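# Carry cube and die in one hand into drawer

## Task

With the chest's second drawer from the top still closed, lift the red wooden cube and the white die together in a single hand so that both are held at once and raised free of anything else. Keep them held by that hand only, with the other arm and its hand touching neither the two objects nor the holding hand, while that drawer is pulled fully open. Then place both objects in the drawer and close it. When finished, all drawers must be closed and the chest must be standing upright.

## Robot and tools

Robot: two arms, left_arm (on the +y side of the table) and right_arm (on the -y side). Each carries an identical five-finger right hand, so hand axes and motor numbers mean the same on both arms; the hands are not mirror images. Calibrated base positions in metres: left_arm (+0.083, +0.735, +0.233), right_arm (+0.094, -0.632, +0.233).

Frames. Absolute positions, orientations (quat_wxyz) and velocities in results use the scene frame: origin at table-top height midway between the nominal bases, +z up, +x away from the robot over the table, +y toward left_arm. Offsets you command are instead expressed along the current Hand target's own axes. For the hand point, +z runs along the straightened fingers, +y points out of the palm, and +x runs across the palm away from the thumb. The hand point sits 0.05 m in front of the palm. Straight fingertips extend 0.06 to 0.07 m past it along +z, and finger centre lines lie 0.06 m behind it along -y. A wrist bracket on the little-finger side can collide with things, and with the fingers level the wrist can hang well below the hand point.

The 28-number row (every value in [-1, 1], always all 28 even if one arm is idle): left_arm dx, dy, dz, rx, ry, rz; left hand little, ring, middle, index, thumb_bend, thumb_turn, force_limit, speed; then the same 14 for right_arm and its hand. The six pose numbers are an offset from that arm's Hand target as it stood when the action or move began, not from the previous row. 1.0 equals 0.6 m of travel or 180 degrees; rx, ry, rz form one rotation vector. Repeating an offset moves the arm again. All zeros for an arm's pose re-requests its Hand target. Finger values: +1 straight/open, -1 curled/closed. thumb_bend: +1 straight, -1 fully bent. thumb_turn: +1 beside the palm, -1 opposite the fingers (needed to grasp objects about 0.035 to 0.065 m thick). force_limit maps -1..+1 to roughly 0..10 N at the fingertip (0..15 N for the two thumb motors); speed rises linearly to full at +0.48. Close at speed -0.94 or below for a gentle grip. The hand numbers are absolute targets, not offsets; to keep a hand unchanged, resend the last eight numbers actually carried out for it (or, before any, its hand_measured plus hand_force_limit and hand_speed).

Tools:
- execute_actions(actions, cameras): actions is a list of actions; each action is a table of up to 15 rows, one per 1/30 s step, and a short table repeats its final row. Images come back when actions is empty or cameras names them (["all"] for every camera).
- move(target, speed, blend, stop_force, zero, blocking, cameras): target is one 28-number row or up to 15 rows; every row is an offset from the same starting Hand targets. speed is path top speed in m/s (0.002 to 3.2, default 0.25; turning limited to twice that in rad/s), one value or one per target. blend in metres rounds corners between listed targets (0 means stop at each). stop_force in N (4 to 120, same for both arms) ends an arm's path when its wrist sensor feels that much push; avoid it when the hand turns or when backing off a contact. zero (only with stop_force) re-zeroes the sensor first, default true. blocking=false returns early and cannot be combined with stop_force. Paths ignore obstacles and the other arm; avoid routes near an arm's own base.
- wait(seconds 0 to 10, cameras): lets time pass, arms holding.
- stop(cameras): brakes a running move.
- zoom_image(camera, region [x0, y0, x1, y1] in pixels, at most 504 by 504): enlarges part of the latest image of cam_head_left, cam_head_right, cam_high, cam_left_wrist or cam_right_wrist (all 672x504).
- show_instructions(): shows the reference image pages.
- zero_wrist_force(arm: left_arm or right_arm): tares that wrist sensor.
- finished_scene(scene): ends the scene, irreversible; use when the goal holds on its own.

Results report per arm: Hand target (the commanded pose after clipping, basis for the next offsets), end_effector_position and quaternion, velocities, joint positions and torques, Wrist force/torque along hand axes (a third line gives the peak since last shown), hand_measured, hand_stopped_by (moving, target, force, stalled, fault) and hand_load_n (positive means the finger is pushed open; a lost grip shows as loads near 0). A move adds a move: line such as done, off_target, moving, held or fault, plus limits like paced or held. Done only means the arm reached its pose, not that nothing was touched. Orientation commands are clipped to 32 degrees from the measured one each step; the hand point often rests short of the Hand target, so send the remaining gap as a new offset.

Cautions: an external force near 150 N or excessive joint torque stops the arm for 10 s; pressing even slightly past a firm contact can trigger it. Move slowly near contacts. Keep the arms from pressing on each other, and never close one hand on the other's fingers. Don't drop objects, slam the drawer, knock the chest over or let anything leave the table. Motors overheat (fault at 85 °C) when holding loads, stretched out or pushing toward unreachable poses. Loose objects may occasionally be nudged by outside disturbances.

Each tool is called after "Emit:" by a JSON object that holds its "name" and its "arguments".

Reference images:

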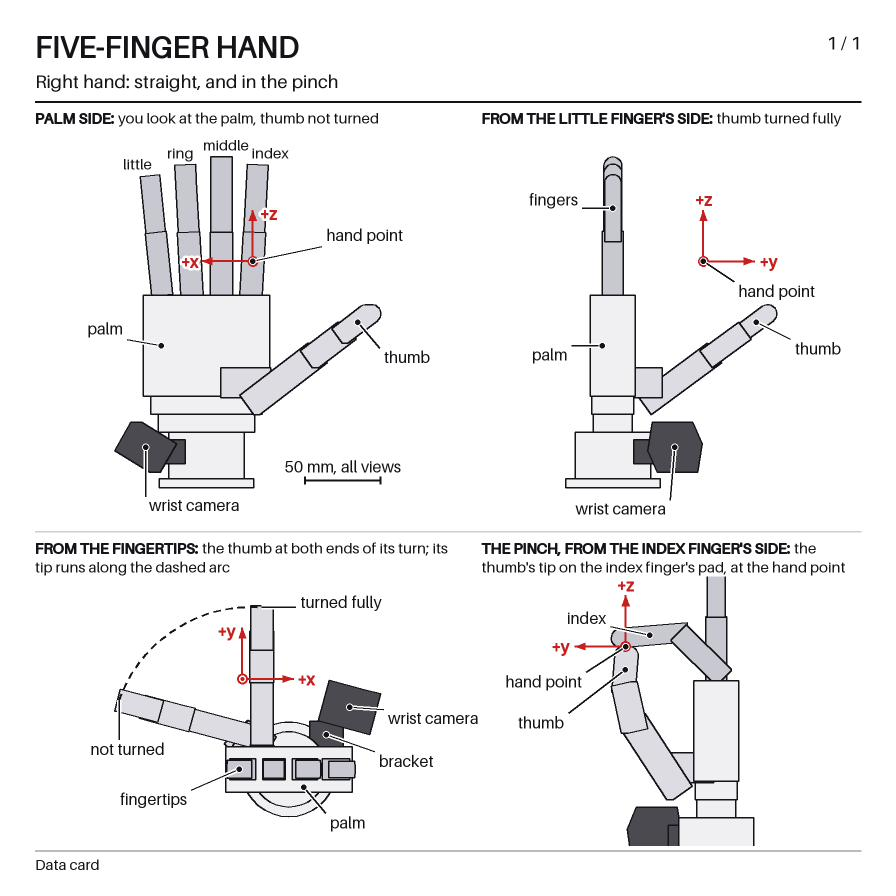

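## Session

Emit:
{"name": "execute_actions", "arguments": {"actions": []}}

Scene clock: 0.00 s.
left_arm: end_effector_position=(+0.3153, +0.3685, +0.2782) hand_measured=(+1.000, +1.000, +1.000, +1.000, +1.000, +1.000) hand_load_n=(+0.0, +0.0, +0.0, +0.0, +0.0, +0.0) hand_stopped_by=(target, target, target, target, target, target) hand_force_limit=0.00 hand_speed=-0.80 end_effector_quat_wxyz=(-0.096, +0.585, +0.594, +0.543) | right_arm: end_effector_position=(+1.1959, -0.3724, +0.1055) hand_measured=(+1.000, +1.000, +1.000, +1.000, +1.000, +1.000) hand_load_n=(+0.0, +0.0, +0.0, +0.0, +0.0, +0.0) hand_stopped_by=(target, target, target, target, target, target) hand_force_limit=0.00 hand_speed=-0.80 end_effector_quat_wxyz=(-0.305, +0.608, +0.482, +0.553)
Joint positions: left_arm=[-1.767 -0.739 2.129 1.328 1.26 -2.052] | right_arm=[-0.127 -0.384 1.09 -0.027 0.331 0.754]
Joint velocities: within noise
Joint torques (N m): no reading
Motor temperatures (°C): left_arm=[27 35 32 31 41 34] | right_arm=[30 30 29 35 40 36]
Wrist force (N): no reading
Wrist torque (N m): no reading
Wrist force, peak (N): no reading
Hand target: left_arm +0.3153, +0.3685, +0.2782; -0.096, +0.585, +0.594, +0.543 | right_arm +1.1959, -0.3724, +0.1055; -0.305, +0.608, +0.482, +0.553

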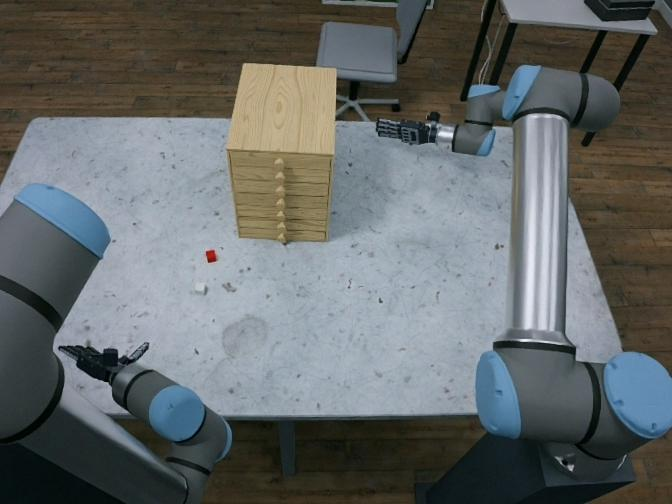

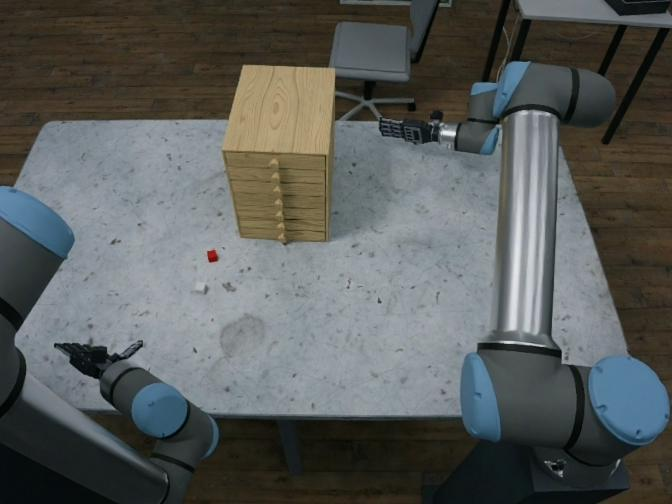

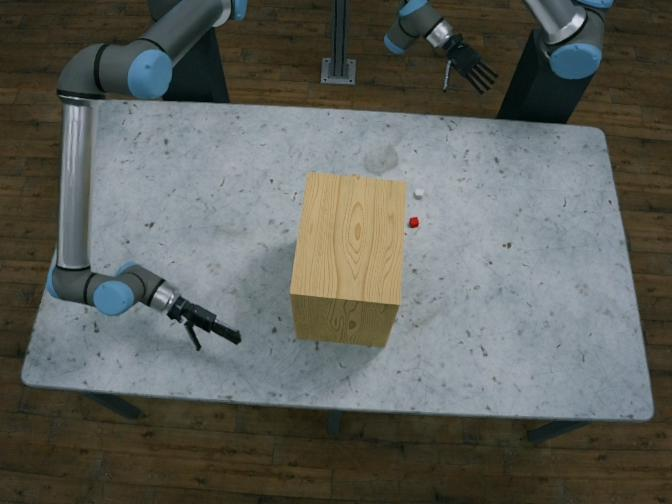

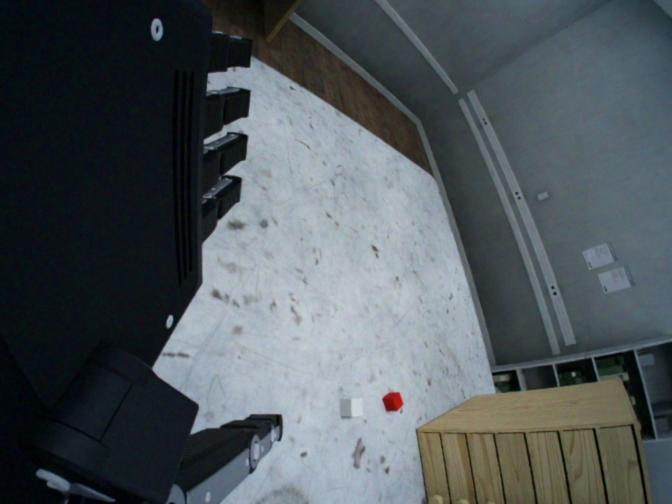

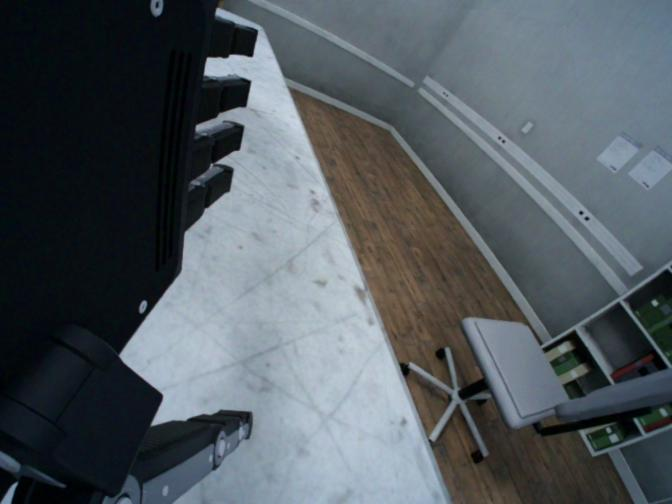

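Emit:
{"name": "zoom_image", "arguments": {"camera": "cam_head_left", "region": [160, 50, 400, 330]}}

Emit:
{"name": "zoom_image", "arguments": {"camera": "cam_head_right", "region": [160, 50, 400, 330]}}

Emit:
{"name": "zoom_image", "arguments": {"camera": "cam_high", "region": [260, 120, 500, 360]}}

Emit:
{"name": "zoom_image", "arguments": {"camera": "cam_left_wrist", "region": [300, 340, 672, 504]}}

Scaled by 1.800.

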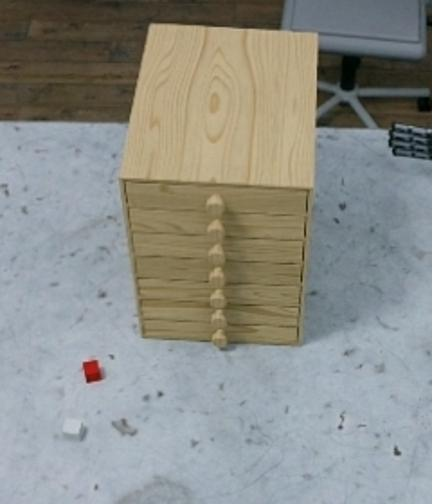

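Scaled by 1.800.

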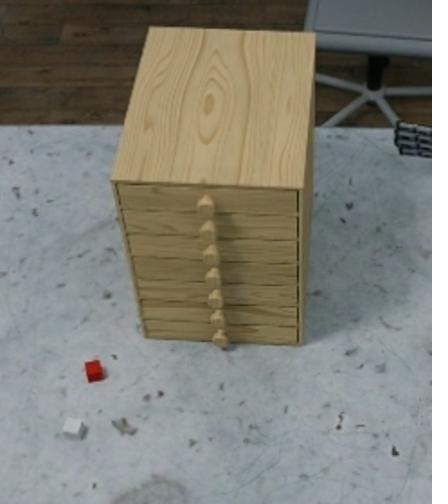

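Scaled by 2.100.

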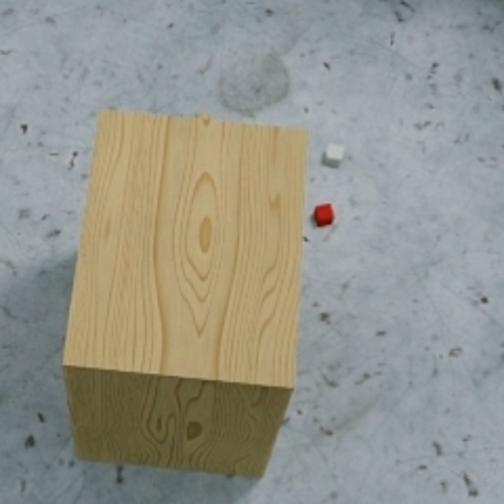

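Scaled by 1.355 from the camera's 672x504 image, which has a finer 960x720 frame.

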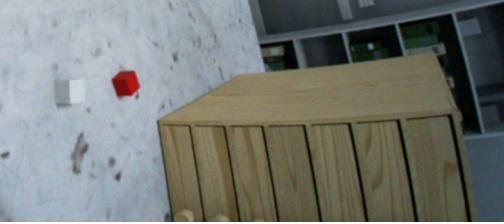

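Emit:
{"name": "move", "arguments": {"target": [-0.3738,0.2147,-0.1762,-0.3819,0.0255,0.8082,1,1,1,1,1,1,0,-0.8,0.4517,-0.758,-0.469,-0.1286,0.054,0.0649,1,1,1,1,1,1,0,-0.8], "speed": 0.4, "cameras": ["all"]}}

Scene clock: 93.83 s.
left_arm: end_effector_position=(+0.4296, +0.1204, +0.2200) hand_measured=(+1.000, +1.000, +1.000, +1.000, +1.000, +1.000) hand_load_n=(+0.0, +0.0, +0.0, +0.0, +0.0, +0.0) hand_stopped_by=(target, target, target, target, target, target) hand_force_limit=0.00 hand_speed=-0.80 end_effector_quat_wxyz=(-0.270, +0.651, -0.655, +0.271) end_effector_velocity=(+0.000, +0.001, -0.001) end_effector_angular_velocity=(+0.005, +0.001, -0.003) | right_arm: end_effector_position=(+0.6496, -0.3996, +0.3508) hand_measured=(+1.000, +1.000, +1.000, +1.000, +1.000, +1.000) hand_load_n=(+0.0, +0.0, +0.0, +0.0, +0.0, +0.0) hand_stopped_by=(target, target, target, target, target, target) hand_force_limit=0.00 hand_speed=-0.80 end_effector_quat_wxyz=(-0.270, +0.654, +0.270, +0.653)
Joint positions: left_arm=[-1.463 -0.874 1.719 0.682 0.786 1.634] | right_arm=[-0.278 -1.48 2.634 -1.153 0.5 1.57]
Joint velocities: left_arm=[0 0.001 0 0 0.001 0.005] | right_arm=[within noise]
Joint torques (N m): left_arm=[-17.69 -96.29 -29.85 2.73 -0.2 2.59] | right_arm=[17.89 -34.83 -15.98 -4.23 0.52 -2.1]
Wrist force (N): left_arm=[2.6 1.3 0.2] | right_arm=[0.7 0.6 -0.8]
Wrist torque (N m): left_arm=[-0.15 -0.34 0.35] | right_arm=[0.03 -0.07 0.35]
Wrist force, peak (N): left_arm=[3.4 1.1 0.5] | right_arm=[1.3 -0.6 -1.5]
Hand target: left_arm +0.4295, +0.1202, +0.2201; -0.270, +0.651, -0.655, +0.271 | right_arm +0.6495, -0.3996, +0.3508; -0.270, +0.654, +0.270, +0.653
Off the commanded pose: left_arm 0.000 m, 0 deg | right_arm 0.000 m, 0 deg.
move: done

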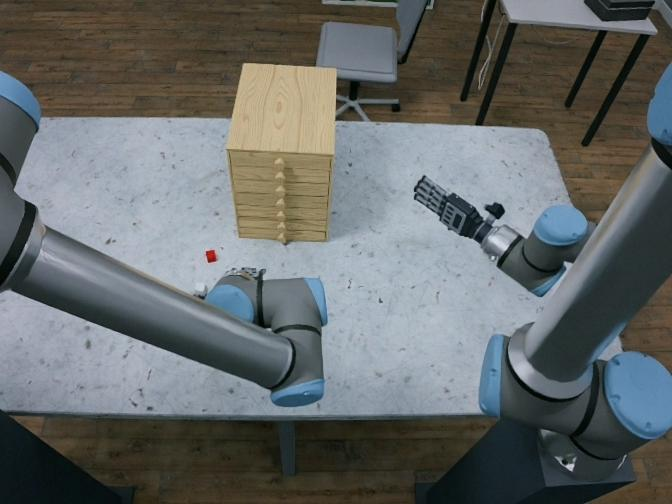

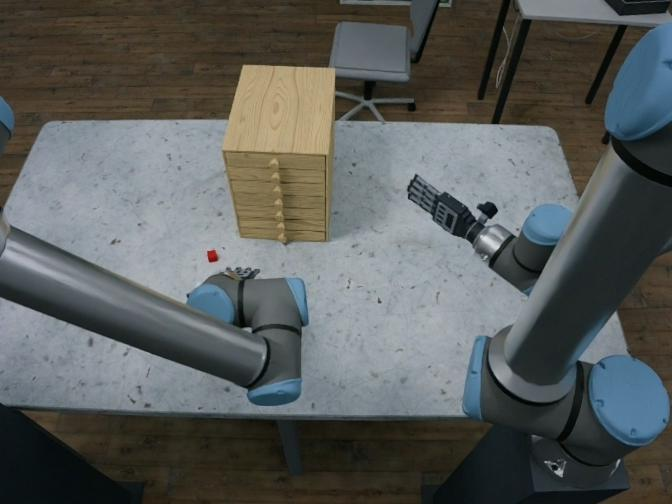

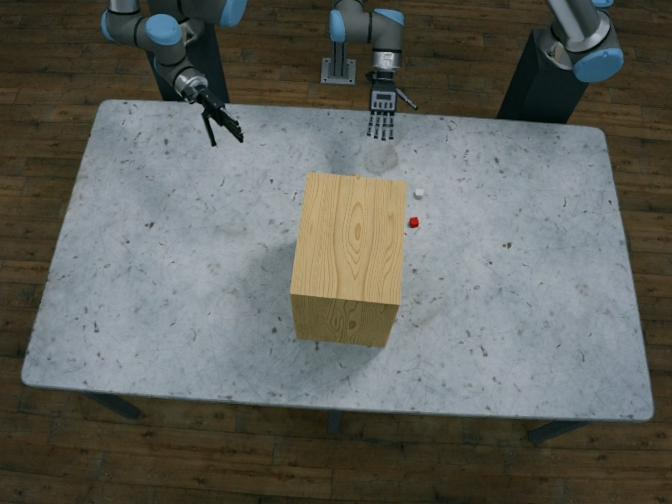

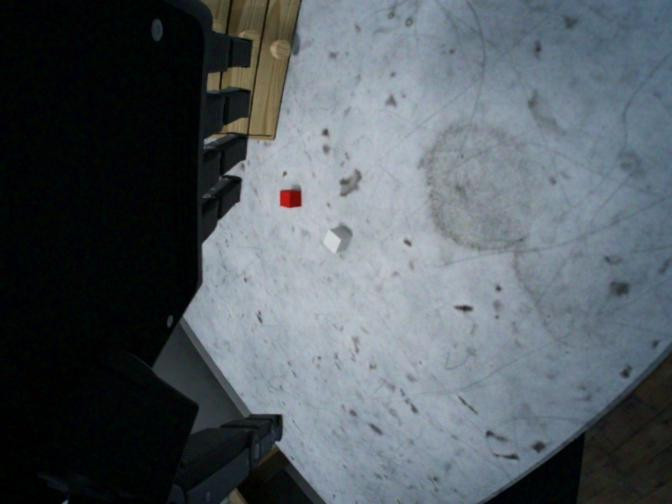

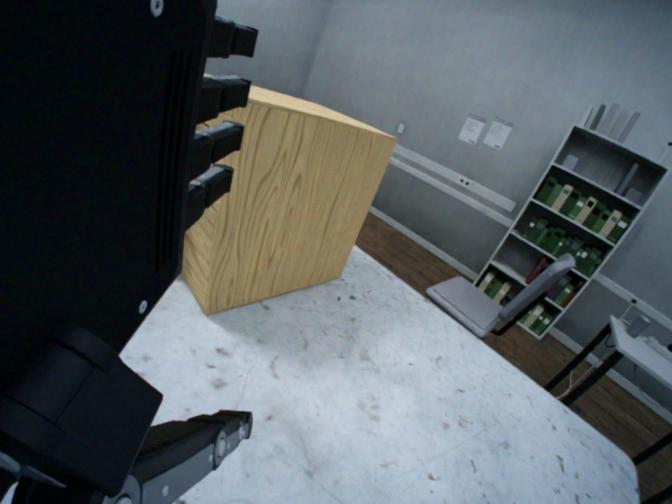

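Emit:
{"name": "zoom_image", "arguments": {"camera": "cam_left_wrist", "region": [200, 100, 400, 280]}}

Scaled by 2.520 from the camera's 672x504 image, which has a finer 960x720 frame.

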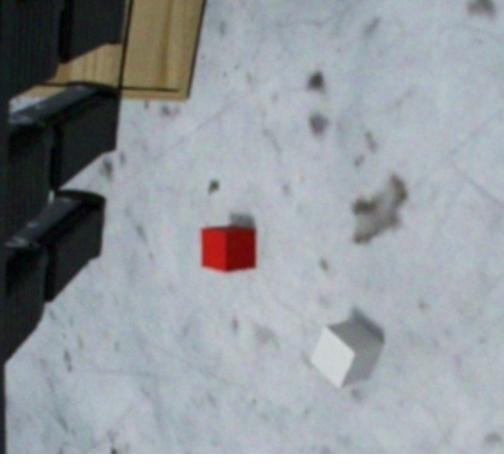

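Emit:
{"name": "zoom_image", "arguments": {"camera": "cam_left_wrist", "region": [130, 0, 330, 240]}}

Emit:
{"name": "zoom_image", "arguments": {"camera": "cam_left_wrist", "region": [150, 380, 330, 504]}}

Scaled by 2.100 from the camera's 672x504 image, which has a finer 960x720 frame.

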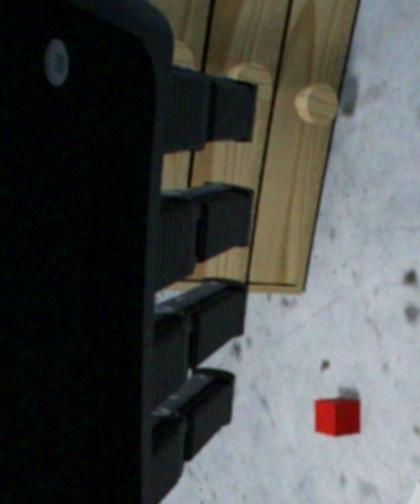

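Scaled by 2.800 from the camera's 672x504 image, which has a finer 960x720 frame.

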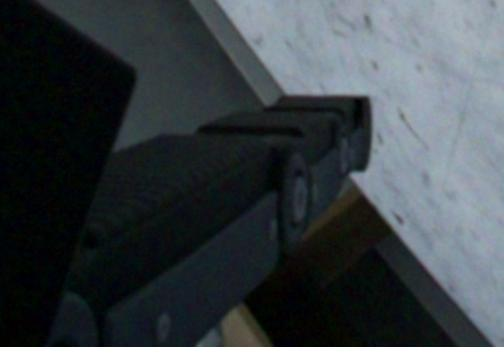

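Emit:
{"name": "move", "arguments": {"target": [-0.0663,-0.0595,0.2482,0.0609,0.0429,0.0354,-1,-1,0.1,0.1,1,1,0,-0.3,0.1153,-0.4585,0.1062,0,0,0,1,1,1,1,1,1,0,-0.8], "speed": 0.3, "cameras": ["all"]}}

Scene clock: 218.67 s.
left_arm: end_effector_position=(+0.5603, +0.1595, +0.1400) hand_measured=(-1.000, -1.000, +0.100, +0.100, +1.000, +1.000) hand_load_n=(+0.0, +0.0, +0.0, +0.0, +0.0, -0.5) hand_stopped_by=(target, target, target, target, target, target) hand_force_limit=0.00 hand_speed=-0.30 end_effector_quat_wxyz=(+0.301, -0.566, +0.678, -0.360) | right_arm: end_effector_position=(+0.5003, -0.1599, +0.4199) hand_measured=(+1.000, +1.000, +1.000, +1.000, +1.000, +1.000) hand_load_n=(+0.0, +0.0, +0.0, +0.0, +0.0, +0.0) hand_stopped_by=(target, target, target, target, target, target) hand_force_limit=0.00 hand_speed=-0.80 end_effector_quat_wxyz=(-0.270, +0.654, +0.270, +0.653)
Joint positions: left_arm=[-1.314 -0.845 1.83 0.095 0.687 2.176] | right_arm=[0.596 -1.601 2.524 -0.922 1.374 1.571]
Joint torques (N m): left_arm=[-10.69 -97.09 -29.45 0.38 -1.3 2.26] | right_arm=[17.54 -39.92 -30.62 -4.6 2.16 -0.6]
Wrist force (N): left_arm=[2.3 1.4 0.4] | right_arm=[0.0 1.1 -1.2]
Wrist torque (N m): left_arm=[-0.15 -0.29 0.34] | right_arm=[0.16 0.08 0.36]
Wrist force, peak (N): left_arm=[3.3 1.7 -1.0] | right_arm=[0.4 3.2 -1.6]
Hand target: left_arm +0.5603, +0.1593, +0.1401; +0.301, -0.566, +0.678, -0.360 | right_arm +0.5003, -0.1598, +0.4201; -0.270, +0.654, +0.270, +0.653
Off the commanded pose: left_arm 0.000 m, 0 deg | right_arm 0.000 m, 0 deg.
move: done

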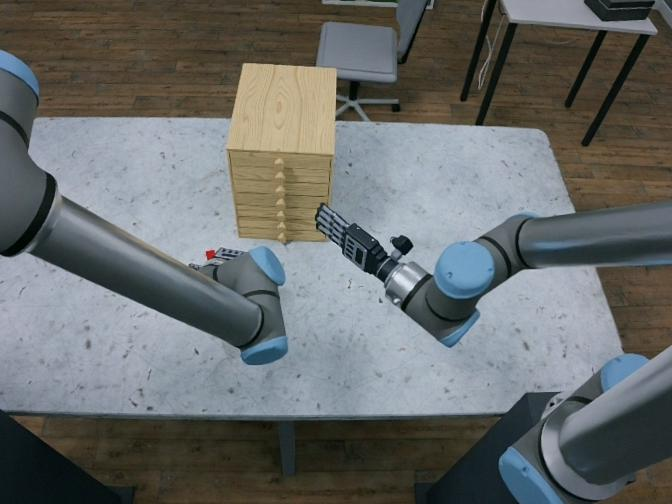

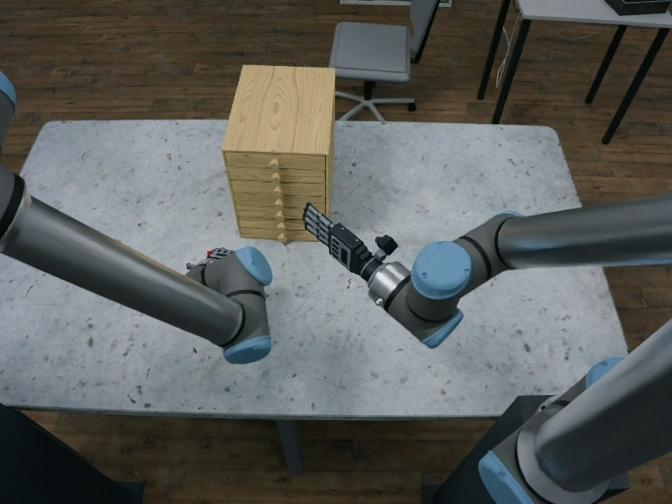

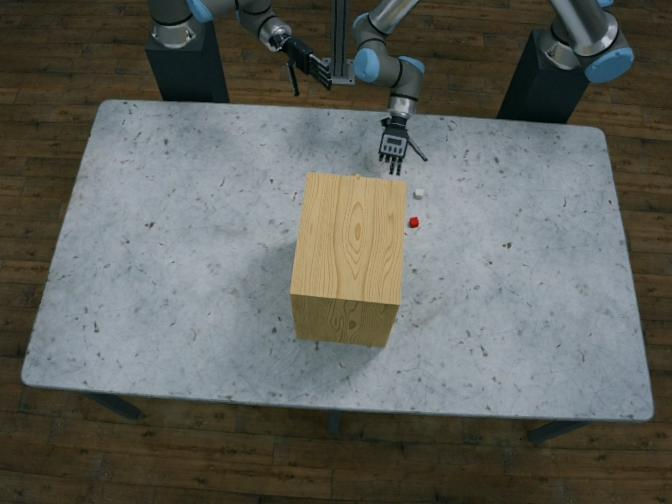

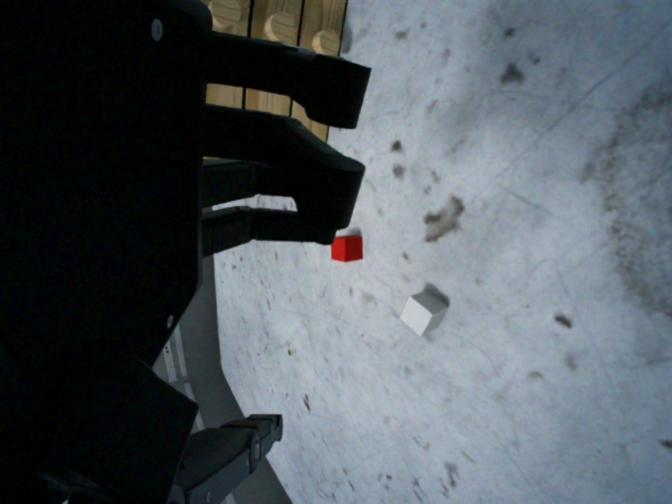

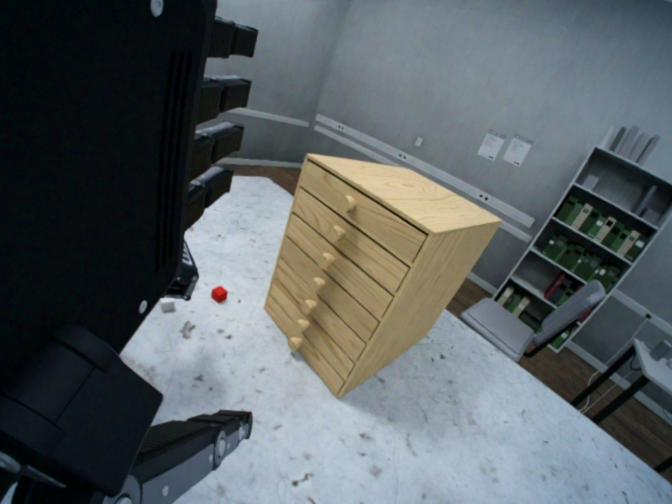

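Emit:
{"name": "zoom_image", "arguments": {"camera": "cam_left_wrist", "region": [180, 0, 480, 360]}}

Emit:
{"name": "zoom_image", "arguments": {"camera": "cam_right_wrist", "region": [150, 130, 450, 410]}}

Scaled by 1.400 from the camera's 672x504 image, which has a finer 960x720 frame.

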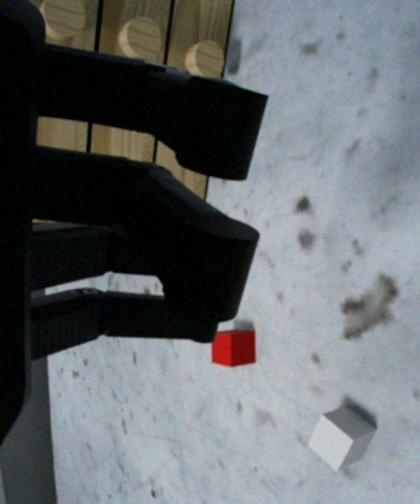

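Scaled by 1.680 from the camera's 672x504 image, which has a finer 960x720 frame.

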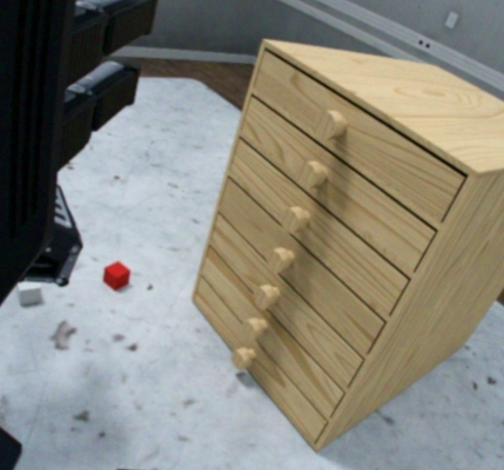

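Emit:
{"name": "move", "arguments": {"target": [-0.166,-0.0298,0.238,0,0,0,-1,-1,0.1,0.1,1,1,0,-0.3,0,0,0,0,0,0,1,1,1,1,1,1,0,-0.8], "speed": 0.25, "cameras": ["cam_left_wrist","cam_right_wrist","cam_high"]}}

Scene clock: 289.03 s.
left_arm: end_effector_position=(+0.7044, +0.2344, +0.0751) hand_measured=(-1.000, -1.000, +0.100, +0.100, +1.000, +1.000) hand_load_n=(+0.0, +0.0, +0.0, +0.0, +0.0, +0.0) hand_stopped_by=(target, target, target, target, target, target) hand_force_limit=0.00 hand_speed=-0.30 end_effector_quat_wxyz=(+0.301, -0.566, +0.678, -0.360) | right_arm: end_effector_position=(+0.5003, -0.1598, +0.4201) hand_measured=(+1.000, +1.000, +1.000, +1.000, +1.000, +1.000) hand_load_n=(+0.0, +0.0, +0.0, +0.0, +0.0, +0.0) hand_stopped_by=(target, target, target, target, target, target) hand_force_limit=0.00 hand_speed=-0.80 end_effector_quat_wxyz=(-0.270, +0.654, +0.270, +0.653)
Joint positions: left_arm=[-1.057 -0.781 1.818 -0.181 0.834 2.483] | right_arm=[0.597 -1.601 2.524 -0.922 1.375 1.571]
Joint torques (N m): left_arm=[7.56 -93.56 -13.2 1.68 -0.59 0.4] | right_arm=[17.38 -39.76 -34.45 -4.9 2.46 2.39]
Wrist force (N): left_arm=[2.3 1.5 0.2] | right_arm=[0.3 1.0 -1.4]
Wrist torque (N m): left_arm=[-0.11 -0.26 0.35] | right_arm=[0.16 0.04 0.38]
Wrist force, peak (N): left_arm=[4.5 1.8 -1.7] | right_arm=[0.6 1.4 -1.5]
Hand target: left_arm +0.7044, +0.2344, +0.0751; +0.301, -0.566, +0.678, -0.360 | right_arm +0.5003, -0.1598, +0.4201; -0.270, +0.654, +0.270, +0.653
Off the commanded pose: left_arm 0.000 m, 0 deg | right_arm 0.000 m, 0 deg.
move: done
Images, in order (width x height): cam_high 672x504, cam_left_wrist 672x504, cam_right_wrist 672x504.

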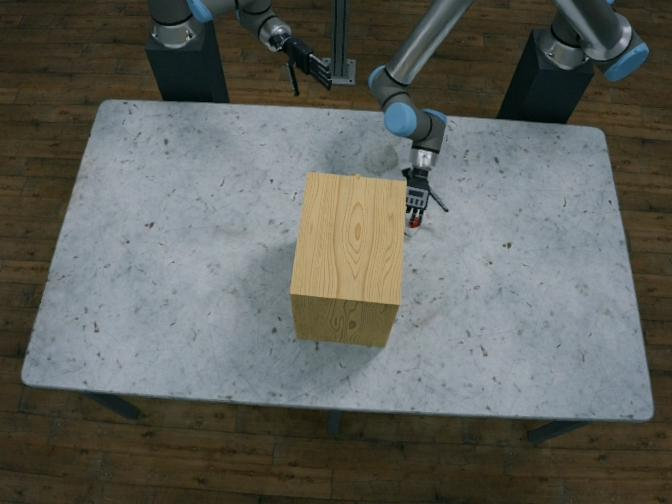

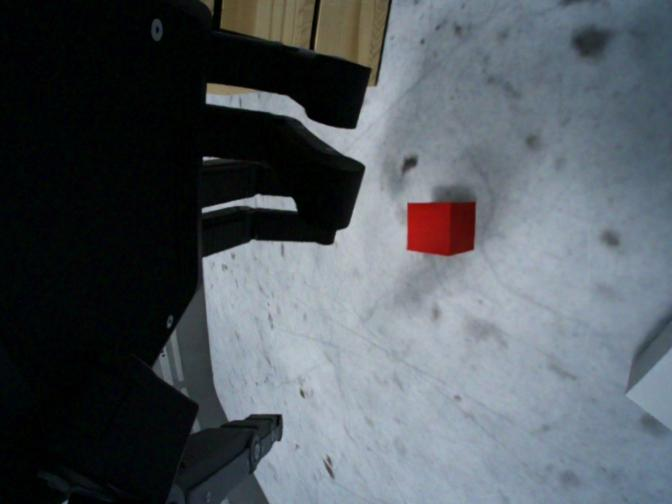

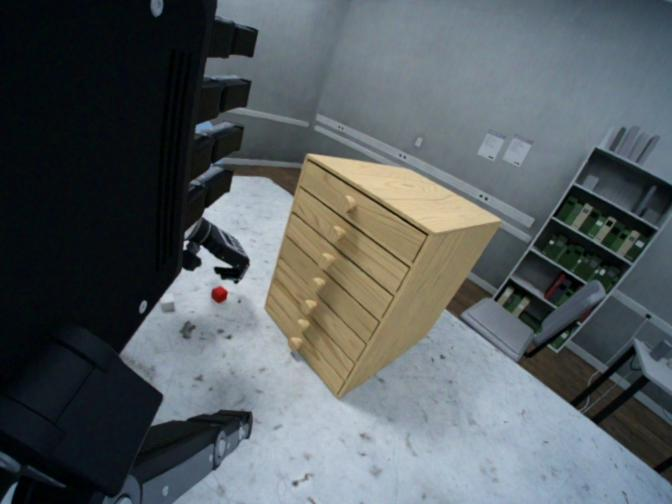

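Emit:
{"name": "move", "arguments": {"target": [-0.0068,0.052,0.0573,0,0,0,-1,-1,0.1,0.1,1,1,0,-0.3,0,0,0,0,0,0,1,1,1,1,1,1,0,-0.8], "speed": 0.1, "stop_force": 8, "cameras": ["cam_left_wrist","cam_right_wrist"]}}

Scene clock: 324.87 s.
left_arm: end_effector_position=(+0.7160, +0.2365, +0.0300) hand_measured=(-1.000, -1.000, +0.100, +0.100, +1.000, +1.000) hand_load_n=(+0.0, +0.0, +0.0, +0.0, +0.0, +0.0) hand_stopped_by=(target, target, target, target, target, target) hand_force_limit=0.00 hand_speed=-0.30 end_effector_quat_wxyz=(+0.301, -0.566, +0.678, -0.360) | right_arm: end_effector_position=(+0.5003, -0.1598, +0.4201) hand_measured=(+1.000, +1.000, +1.000, +1.000, +1.000, +1.000) hand_load_n=(+0.0, +0.0, +0.0, +0.0, +0.0, +0.0) hand_stopped_by=(target, target, target, target, target, target) hand_force_limit=0.00 hand_speed=-0.80 end_effector_quat_wxyz=(-0.270, +0.654, +0.270, +0.653)
Joint positions: left_arm=[-1.039 -0.712 1.796 -0.24 0.845 2.501] | right_arm=[0.597 -1.601 2.524 -0.922 1.375 1.571]
Joint torques (N m): left_arm=[-18.75 -92.97 -11.17 2.71 -3.4 -2.57] | right_arm=[17.59 -25.2 -35.54 -1.1 2.34 1.88]
Wrist force (N): left_arm=[2.3 1.6 0.3] | right_arm=[0.5 0.9 -1.4]
Wrist torque (N m): left_arm=[-0.08 -0.25 0.22] | right_arm=[0.14 0.01 0.39]
Wrist force, peak (N): left_arm=[1.9 2.8 1.1] | right_arm=[0.4 1.2 -1.7]
Hand target: left_arm +0.7160, +0.2365, +0.0300; +0.301, -0.566, +0.678, -0.360 | right_arm +0.5003, -0.1598, +0.4201; -0.270, +0.654, +0.270, +0.653
Off the commanded pose: left_arm 0.000 m, 0 deg | right_arm 0.000 m, 0 deg.
move: done
Images, in order (width x height): cam_left_wrist 672x504, cam_right_wrist 672x504.

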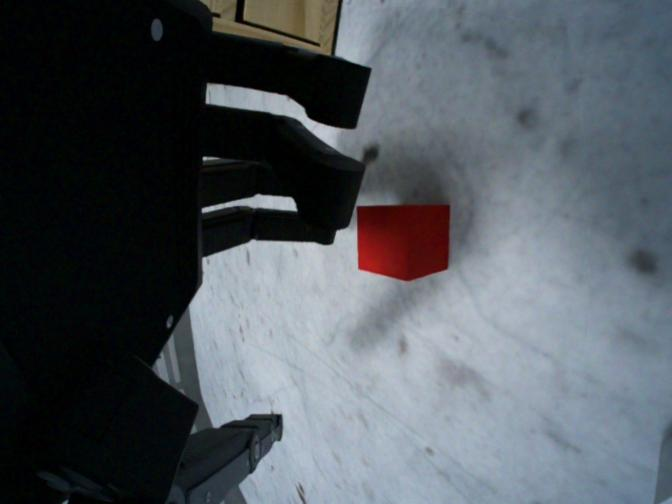

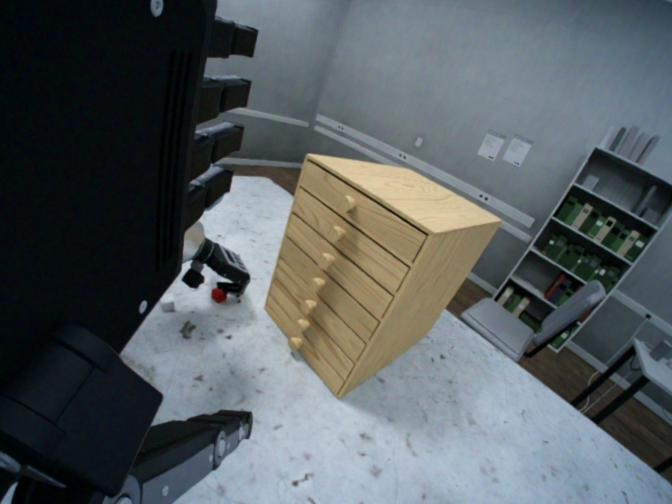

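Emit:
{"name": "move", "arguments": {"target": [0,0.0975,-0.1353,0,0,0,-1,-1,0.1,0.1,1,1,0,-0.3,0,0,0,0,0,0,1,1,1,1,1,1,0,-0.8], "speed": 0.06, "cameras": ["cam_left_wrist","cam_right_wrist"]}}

Scene clock: 400.67 s.
left_arm: end_effector_position=(+0.6176, +0.2544, +0.0270) hand_measured=(-1.000, -1.000, +0.100, +0.100, +1.000, +1.000) hand_load_n=(+0.0, +0.0, +0.0, +0.0, +0.0, -0.5) hand_stopped_by=(target, target, target, target, target, target) hand_force_limit=0.00 hand_speed=-0.30 end_effector_quat_wxyz=(+0.301, -0.566, +0.678, -0.360) | right_arm: end_effector_position=(+0.5003, -0.1598, +0.4201) hand_measured=(+1.000, +1.000, +1.000, +1.000, +1.000, +1.000) hand_load_n=(+0.0, +0.0, +0.0, +0.0, +0.0, +0.0) hand_stopped_by=(target, target, target, target, target, target) hand_force_limit=0.00 hand_speed=-0.80 end_effector_quat_wxyz=(-0.270, +0.654, +0.270, +0.653)
Joint positions: left_arm=[-1.179 -0.742 1.939 -0.247 0.758 2.349] | right_arm=[0.597 -1.601 2.524 -0.922 1.375 1.571]
Joint torques (N m): left_arm=[19.86 -76.53 -22.16 3.02 1.66 2.45] | right_arm=[15.98 -12.52 -33.58 0.69 1.8 0.44]
Wrist force (N): left_arm=[2.5 1.5 0.5] | right_arm=[0.4 1.1 -1.4]
Wrist torque (N m): left_arm=[-0.11 -0.31 0.19] | right_arm=[0.17 0.03 0.39]
Wrist force, peak (N): left_arm=[2.6 2.0 0.4] | right_arm=[0.4 1.5 -1.6]
Hand target: left_arm +0.6176, +0.2544, +0.0269; +0.301, -0.566, +0.678, -0.360 | right_arm +0.5003, -0.1598, +0.4201; -0.270, +0.654, +0.270, +0.653
Off the commanded pose: left_arm 0.000 m, 0 deg | right_arm 0.000 m, 0 deg.
move: done
Images, in order (width x height): cam_left_wrist 672x504, cam_right_wrist 672x504.

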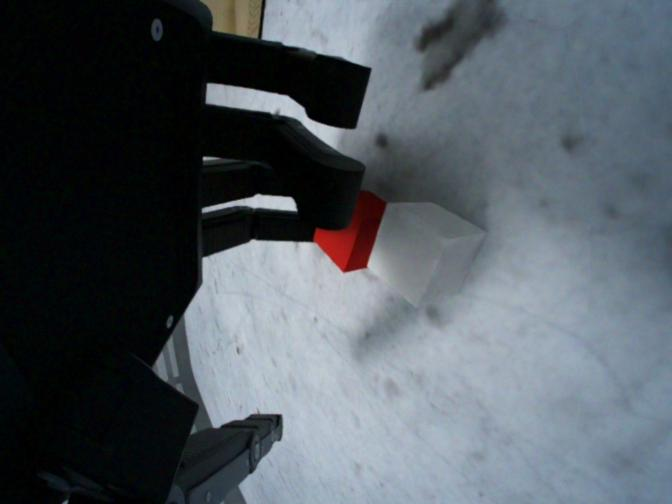

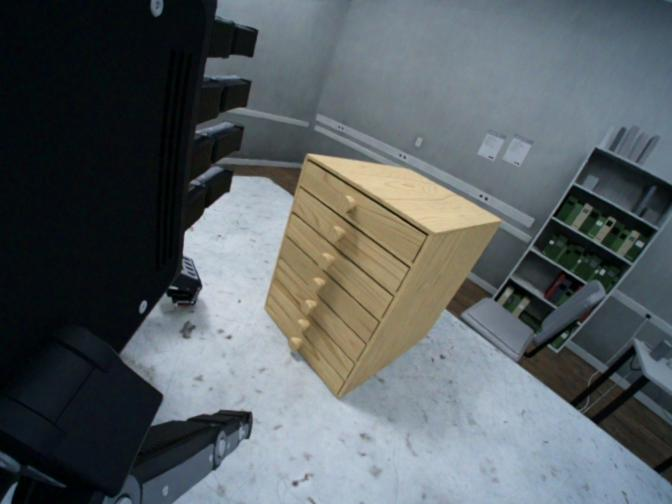

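Emit:
{"name": "zoom_image", "arguments": {"camera": "cam_left_wrist", "region": [250, 120, 530, 340]}}

Scaled by 1.800 from the camera's 672x504 image, which has a finer 960x720 frame.

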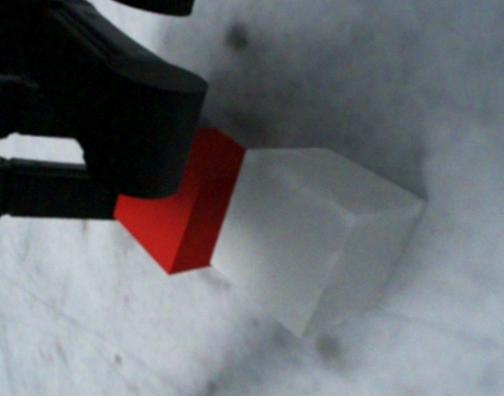

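Emit:
{"name": "move", "arguments": {"target": [0,0.042,-0.0622,0,0,0,-1,-1,0.1,0.1,1,1,0,-0.3,-0.2002,-0.0237,0.2115,0.0833,0,0,1,1,0.4,0.4,0.6,-1,0,-0.3], "speed": 0.07, "cameras": ["cam_left_wrist","cam_right_wrist","cam_head_left"]}}

Scene clock: 484.57 s.
left_arm: end_effector_position=(+0.5732, +0.2625, +0.0269) hand_measured=(-1.000, -1.000, +0.100, +0.100, +1.000, +1.000) hand_load_n=(+0.0, +0.0, +0.5, +0.0, +0.0, +0.0) hand_stopped_by=(target, target, target, target, target, target) hand_force_limit=0.00 hand_speed=-0.30 end_effector_quat_wxyz=(+0.301, -0.566, +0.678, -0.360) | right_arm: end_effector_position=(+0.5803, -0.0602, +0.2999) hand_measured=(+1.000, +1.000, +0.400, +0.400, +0.600, -1.000) hand_load_n=(+0.0, +0.0, +0.5, +0.0, +0.0, +0.0) hand_stopped_by=(target, target, target, target, target, target) hand_force_limit=0.00 hand_speed=-0.30 end_effector_quat_wxyz=(-0.353, +0.613, +0.353, +0.613)
Joint positions: left_arm=[-1.252 -0.748 1.994 -0.228 0.717 2.258] | right_arm=[0.524 -1.183 2.373 -1.19 1.041 1.571]
Joint torques (N m): left_arm=[12.5 -90.11 -18.71 2.67 -0.09 2.44] | right_arm=[13.25 -63.13 -9.51 1.24 2.52 -1.01]
Wrist force (N): left_arm=[2.2 1.3 0.3] | right_arm=[0.3 0.5 -0.7]
Wrist torque (N m): left_arm=[-0.11 -0.26 0.33] | right_arm=[0.10 0.08 0.34]
Wrist force, peak (N): left_arm=[2.6 1.8 0.7] | right_arm=[0.7 1.0 -2.0]
Hand target: left_arm +0.5733, +0.2624, +0.0269; +0.301, -0.566, +0.678, -0.360 | right_arm +0.5801, -0.0601, +0.2999; -0.353, +0.613, +0.353, +0.612
Off the commanded pose: left_arm 0.000 m, 0 deg | right_arm 0.000 m, 0 deg.
move: done
Images, in order (width x height): cam_head_left 672x504, cam_left_wrist 672x504, cam_right_wrist 672x504.

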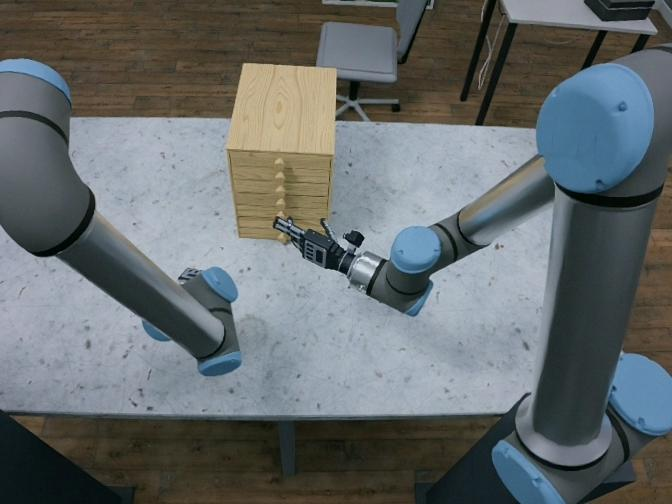

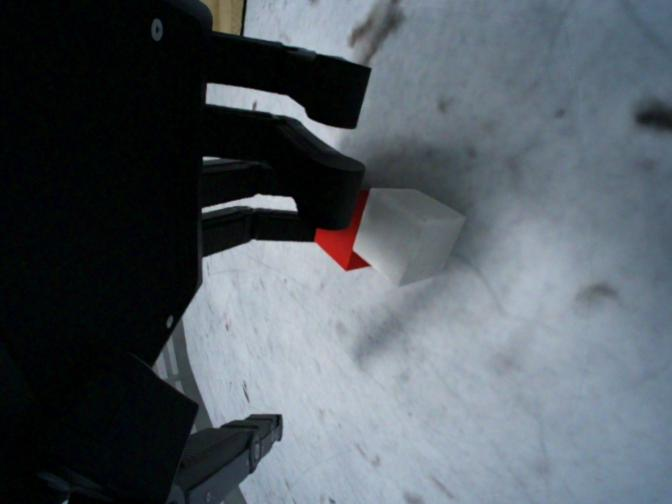

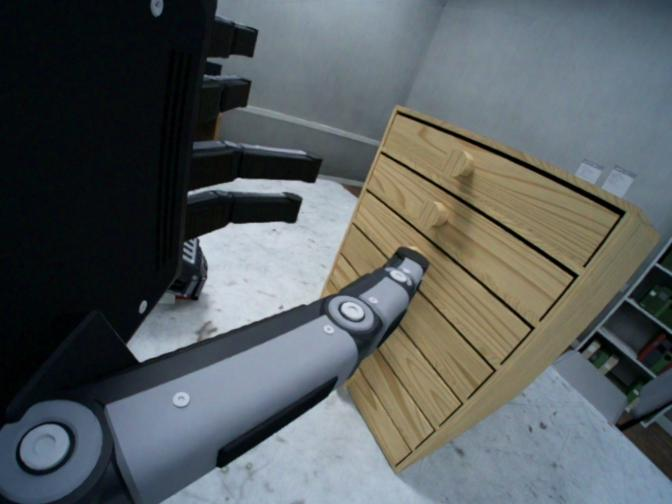

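Emit:
{"name": "zoom_image", "arguments": {"camera": "cam_left_wrist", "region": [270, 130, 500, 320]}}

Emit:
{"name": "zoom_image", "arguments": {"camera": "cam_right_wrist", "region": [260, 90, 560, 320]}}

Scaled by 2.191 from the camera's 672x504 image, which has a finer 960x720 frame.

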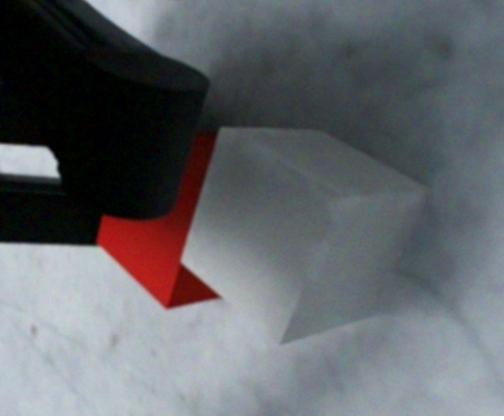

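Scaled by 1.680 from the camera's 672x504 image, which has a finer 960x720 frame.

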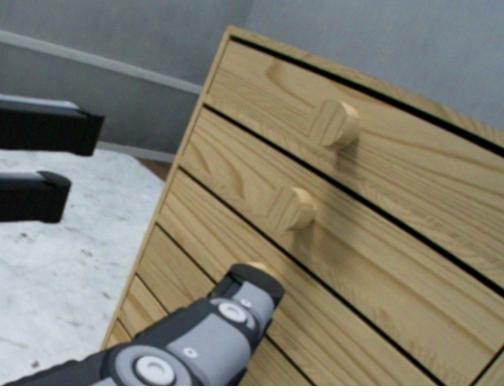

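Emit:
{"name": "move", "arguments": {"target": [0,0,0,0,0,0,-1,-1,0.1,0.1,1,-1,-0.4,-0.4,0,0,0,0,0,0,1,1,0.4,0.4,0.6,-1,0,-0.3], "cameras": ["cam_left_wrist"]}}

Scene clock: 537.77 s.
left_arm: end_effector_position=(+0.5733, +0.2624, +0.0269) hand_measured=(-1.000, -1.000, +0.100, +0.100, +1.000, -1.000) hand_load_n=(+0.0, +0.0, +0.0, +0.0, +0.0, +0.0) hand_stopped_by=(target, target, target, target, target, target) hand_force_limit=-0.40 hand_speed=-0.40 end_effector_quat_wxyz=(+0.301, -0.566, +0.678, -0.360) | right_arm: end_effector_position=(+0.5801, -0.0601, +0.2999) hand_measured=(+1.000, +1.000, +0.400, +0.400, +0.600, -1.000) hand_load_n=(+0.0, +0.5, +0.0, +0.0, +0.0, +0.0) hand_stopped_by=(target, target, target, target, target, target) hand_force_limit=0.00 hand_speed=-0.30 end_effector_quat_wxyz=(-0.353, +0.613, +0.353, +0.612)
Joint positions: left_arm=[-1.252 -0.748 1.994 -0.228 0.717 2.258] | right_arm=[0.525 -1.183 2.373 -1.189 1.041 1.571]
Joint torques (N m): left_arm=[18.8 -66.42 -17.61 1.38 0.94 1.27] | right_arm=[17.16 -64.91 -10.39 1.53 0.65 2.02]
Wrist force (N): left_arm=[2.2 1.6 0.4] | right_arm=[-0.1 0.8 -0.7]
Wrist torque (N m): left_arm=[-0.08 -0.26 0.29] | right_arm=[0.15 0.12 0.33]
Wrist force, peak (N): left_arm=[2.5 2.0 0.3] | right_arm=[0.0 1.2 -0.9]
Hand target: left_arm +0.5733, +0.2624, +0.0269; +0.301, -0.566, +0.678, -0.360 | right_arm +0.5801, -0.0601, +0.2999; -0.353, +0.613, +0.353, +0.612
Off the commanded pose: left_arm 0.000 m, 0 deg | right_arm 0.000 m, 0 deg.
move: done
Images, in order (width x height): cam_left_wrist 672x504.

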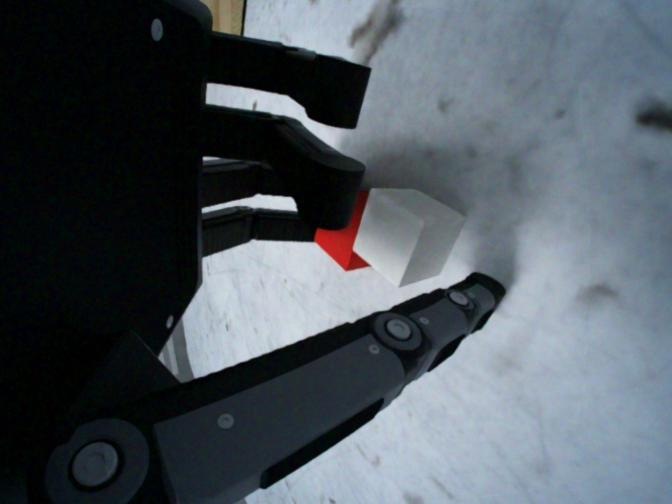

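Emit:
{"name": "move", "arguments": {"target": [0,0,0,0,0,0,-1,-1,0.1,0.1,0.2,-1,-0.4,-0.92,0,0,0,0,0,0,1,1,0.4,0.4,0.6,-1,0,-0.3], "cameras": ["cam_left_wrist"]}}

Scene clock: 548.97 s.
left_arm: end_effector_position=(+0.5733, +0.2624, +0.0269) hand_measured=(-1.000, -1.000, +0.100, +0.100, +0.718, -1.000) hand_load_n=(+0.0, +0.0, +4.0, +0.0, +4.5, +0.5) hand_stopped_by=(target, target, target, target, force, target) hand_force_limit=-0.40 hand_speed=-0.92 end_effector_quat_wxyz=(+0.301, -0.566, +0.678, -0.360) | right_arm: end_effector_position=(+0.5801, -0.0601, +0.2999) hand_measured=(+1.000, +1.000, +0.400, +0.400, +0.600, -1.000) hand_load_n=(+0.0, +0.0, +0.0, +0.0, +0.0, +0.5) hand_stopped_by=(target, target, target, target, target, target) hand_force_limit=0.00 hand_speed=-0.30 end_effector_quat_wxyz=(-0.353, +0.613, +0.353, +0.612)
Joint positions: left_arm=[-1.252 -0.748 1.994 -0.228 0.717 2.258] | right_arm=[0.525 -1.183 2.373 -1.189 1.041 1.571]
Joint torques (N m): left_arm=[18.99 -67.42 -6.53 1.83 -1.42 2.51] | right_arm=[17.69 -65.09 -12.76 1.37 2.26 0.93]
Wrist force (N): left_arm=[2.4 1.2 0.2] | right_arm=[0.2 0.7 -0.8]
Wrist torque (N m): left_arm=[-0.07 -0.29 0.30] | right_arm=[0.13 0.10 0.34]
Wrist force, peak (N): left_arm=[2.7 1.4 0.6] | right_arm=[0.1 0.8 -1.1]
Hand target: left_arm +0.5733, +0.2624, +0.0269; +0.301, -0.566, +0.678, -0.360 | right_arm +0.5801, -0.0601, +0.2999; -0.353, +0.613, +0.353, +0.612
Off the commanded pose: left_arm 0.000 m, 0 deg | right_arm 0.000 m, 0 deg.
move: done
Images, in order (width x height): cam_left_wrist 672x504.

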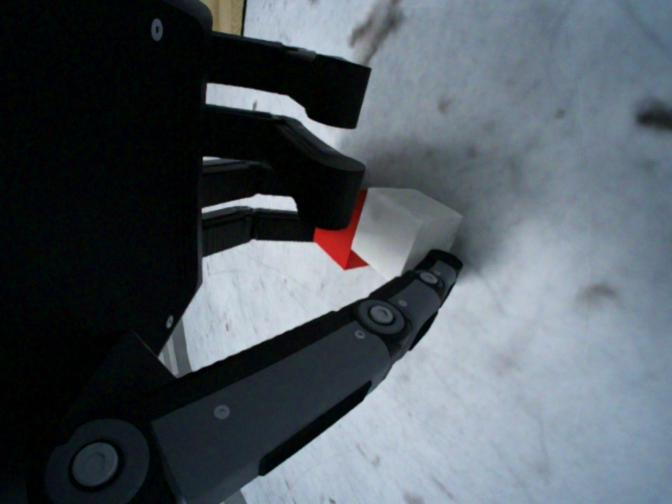

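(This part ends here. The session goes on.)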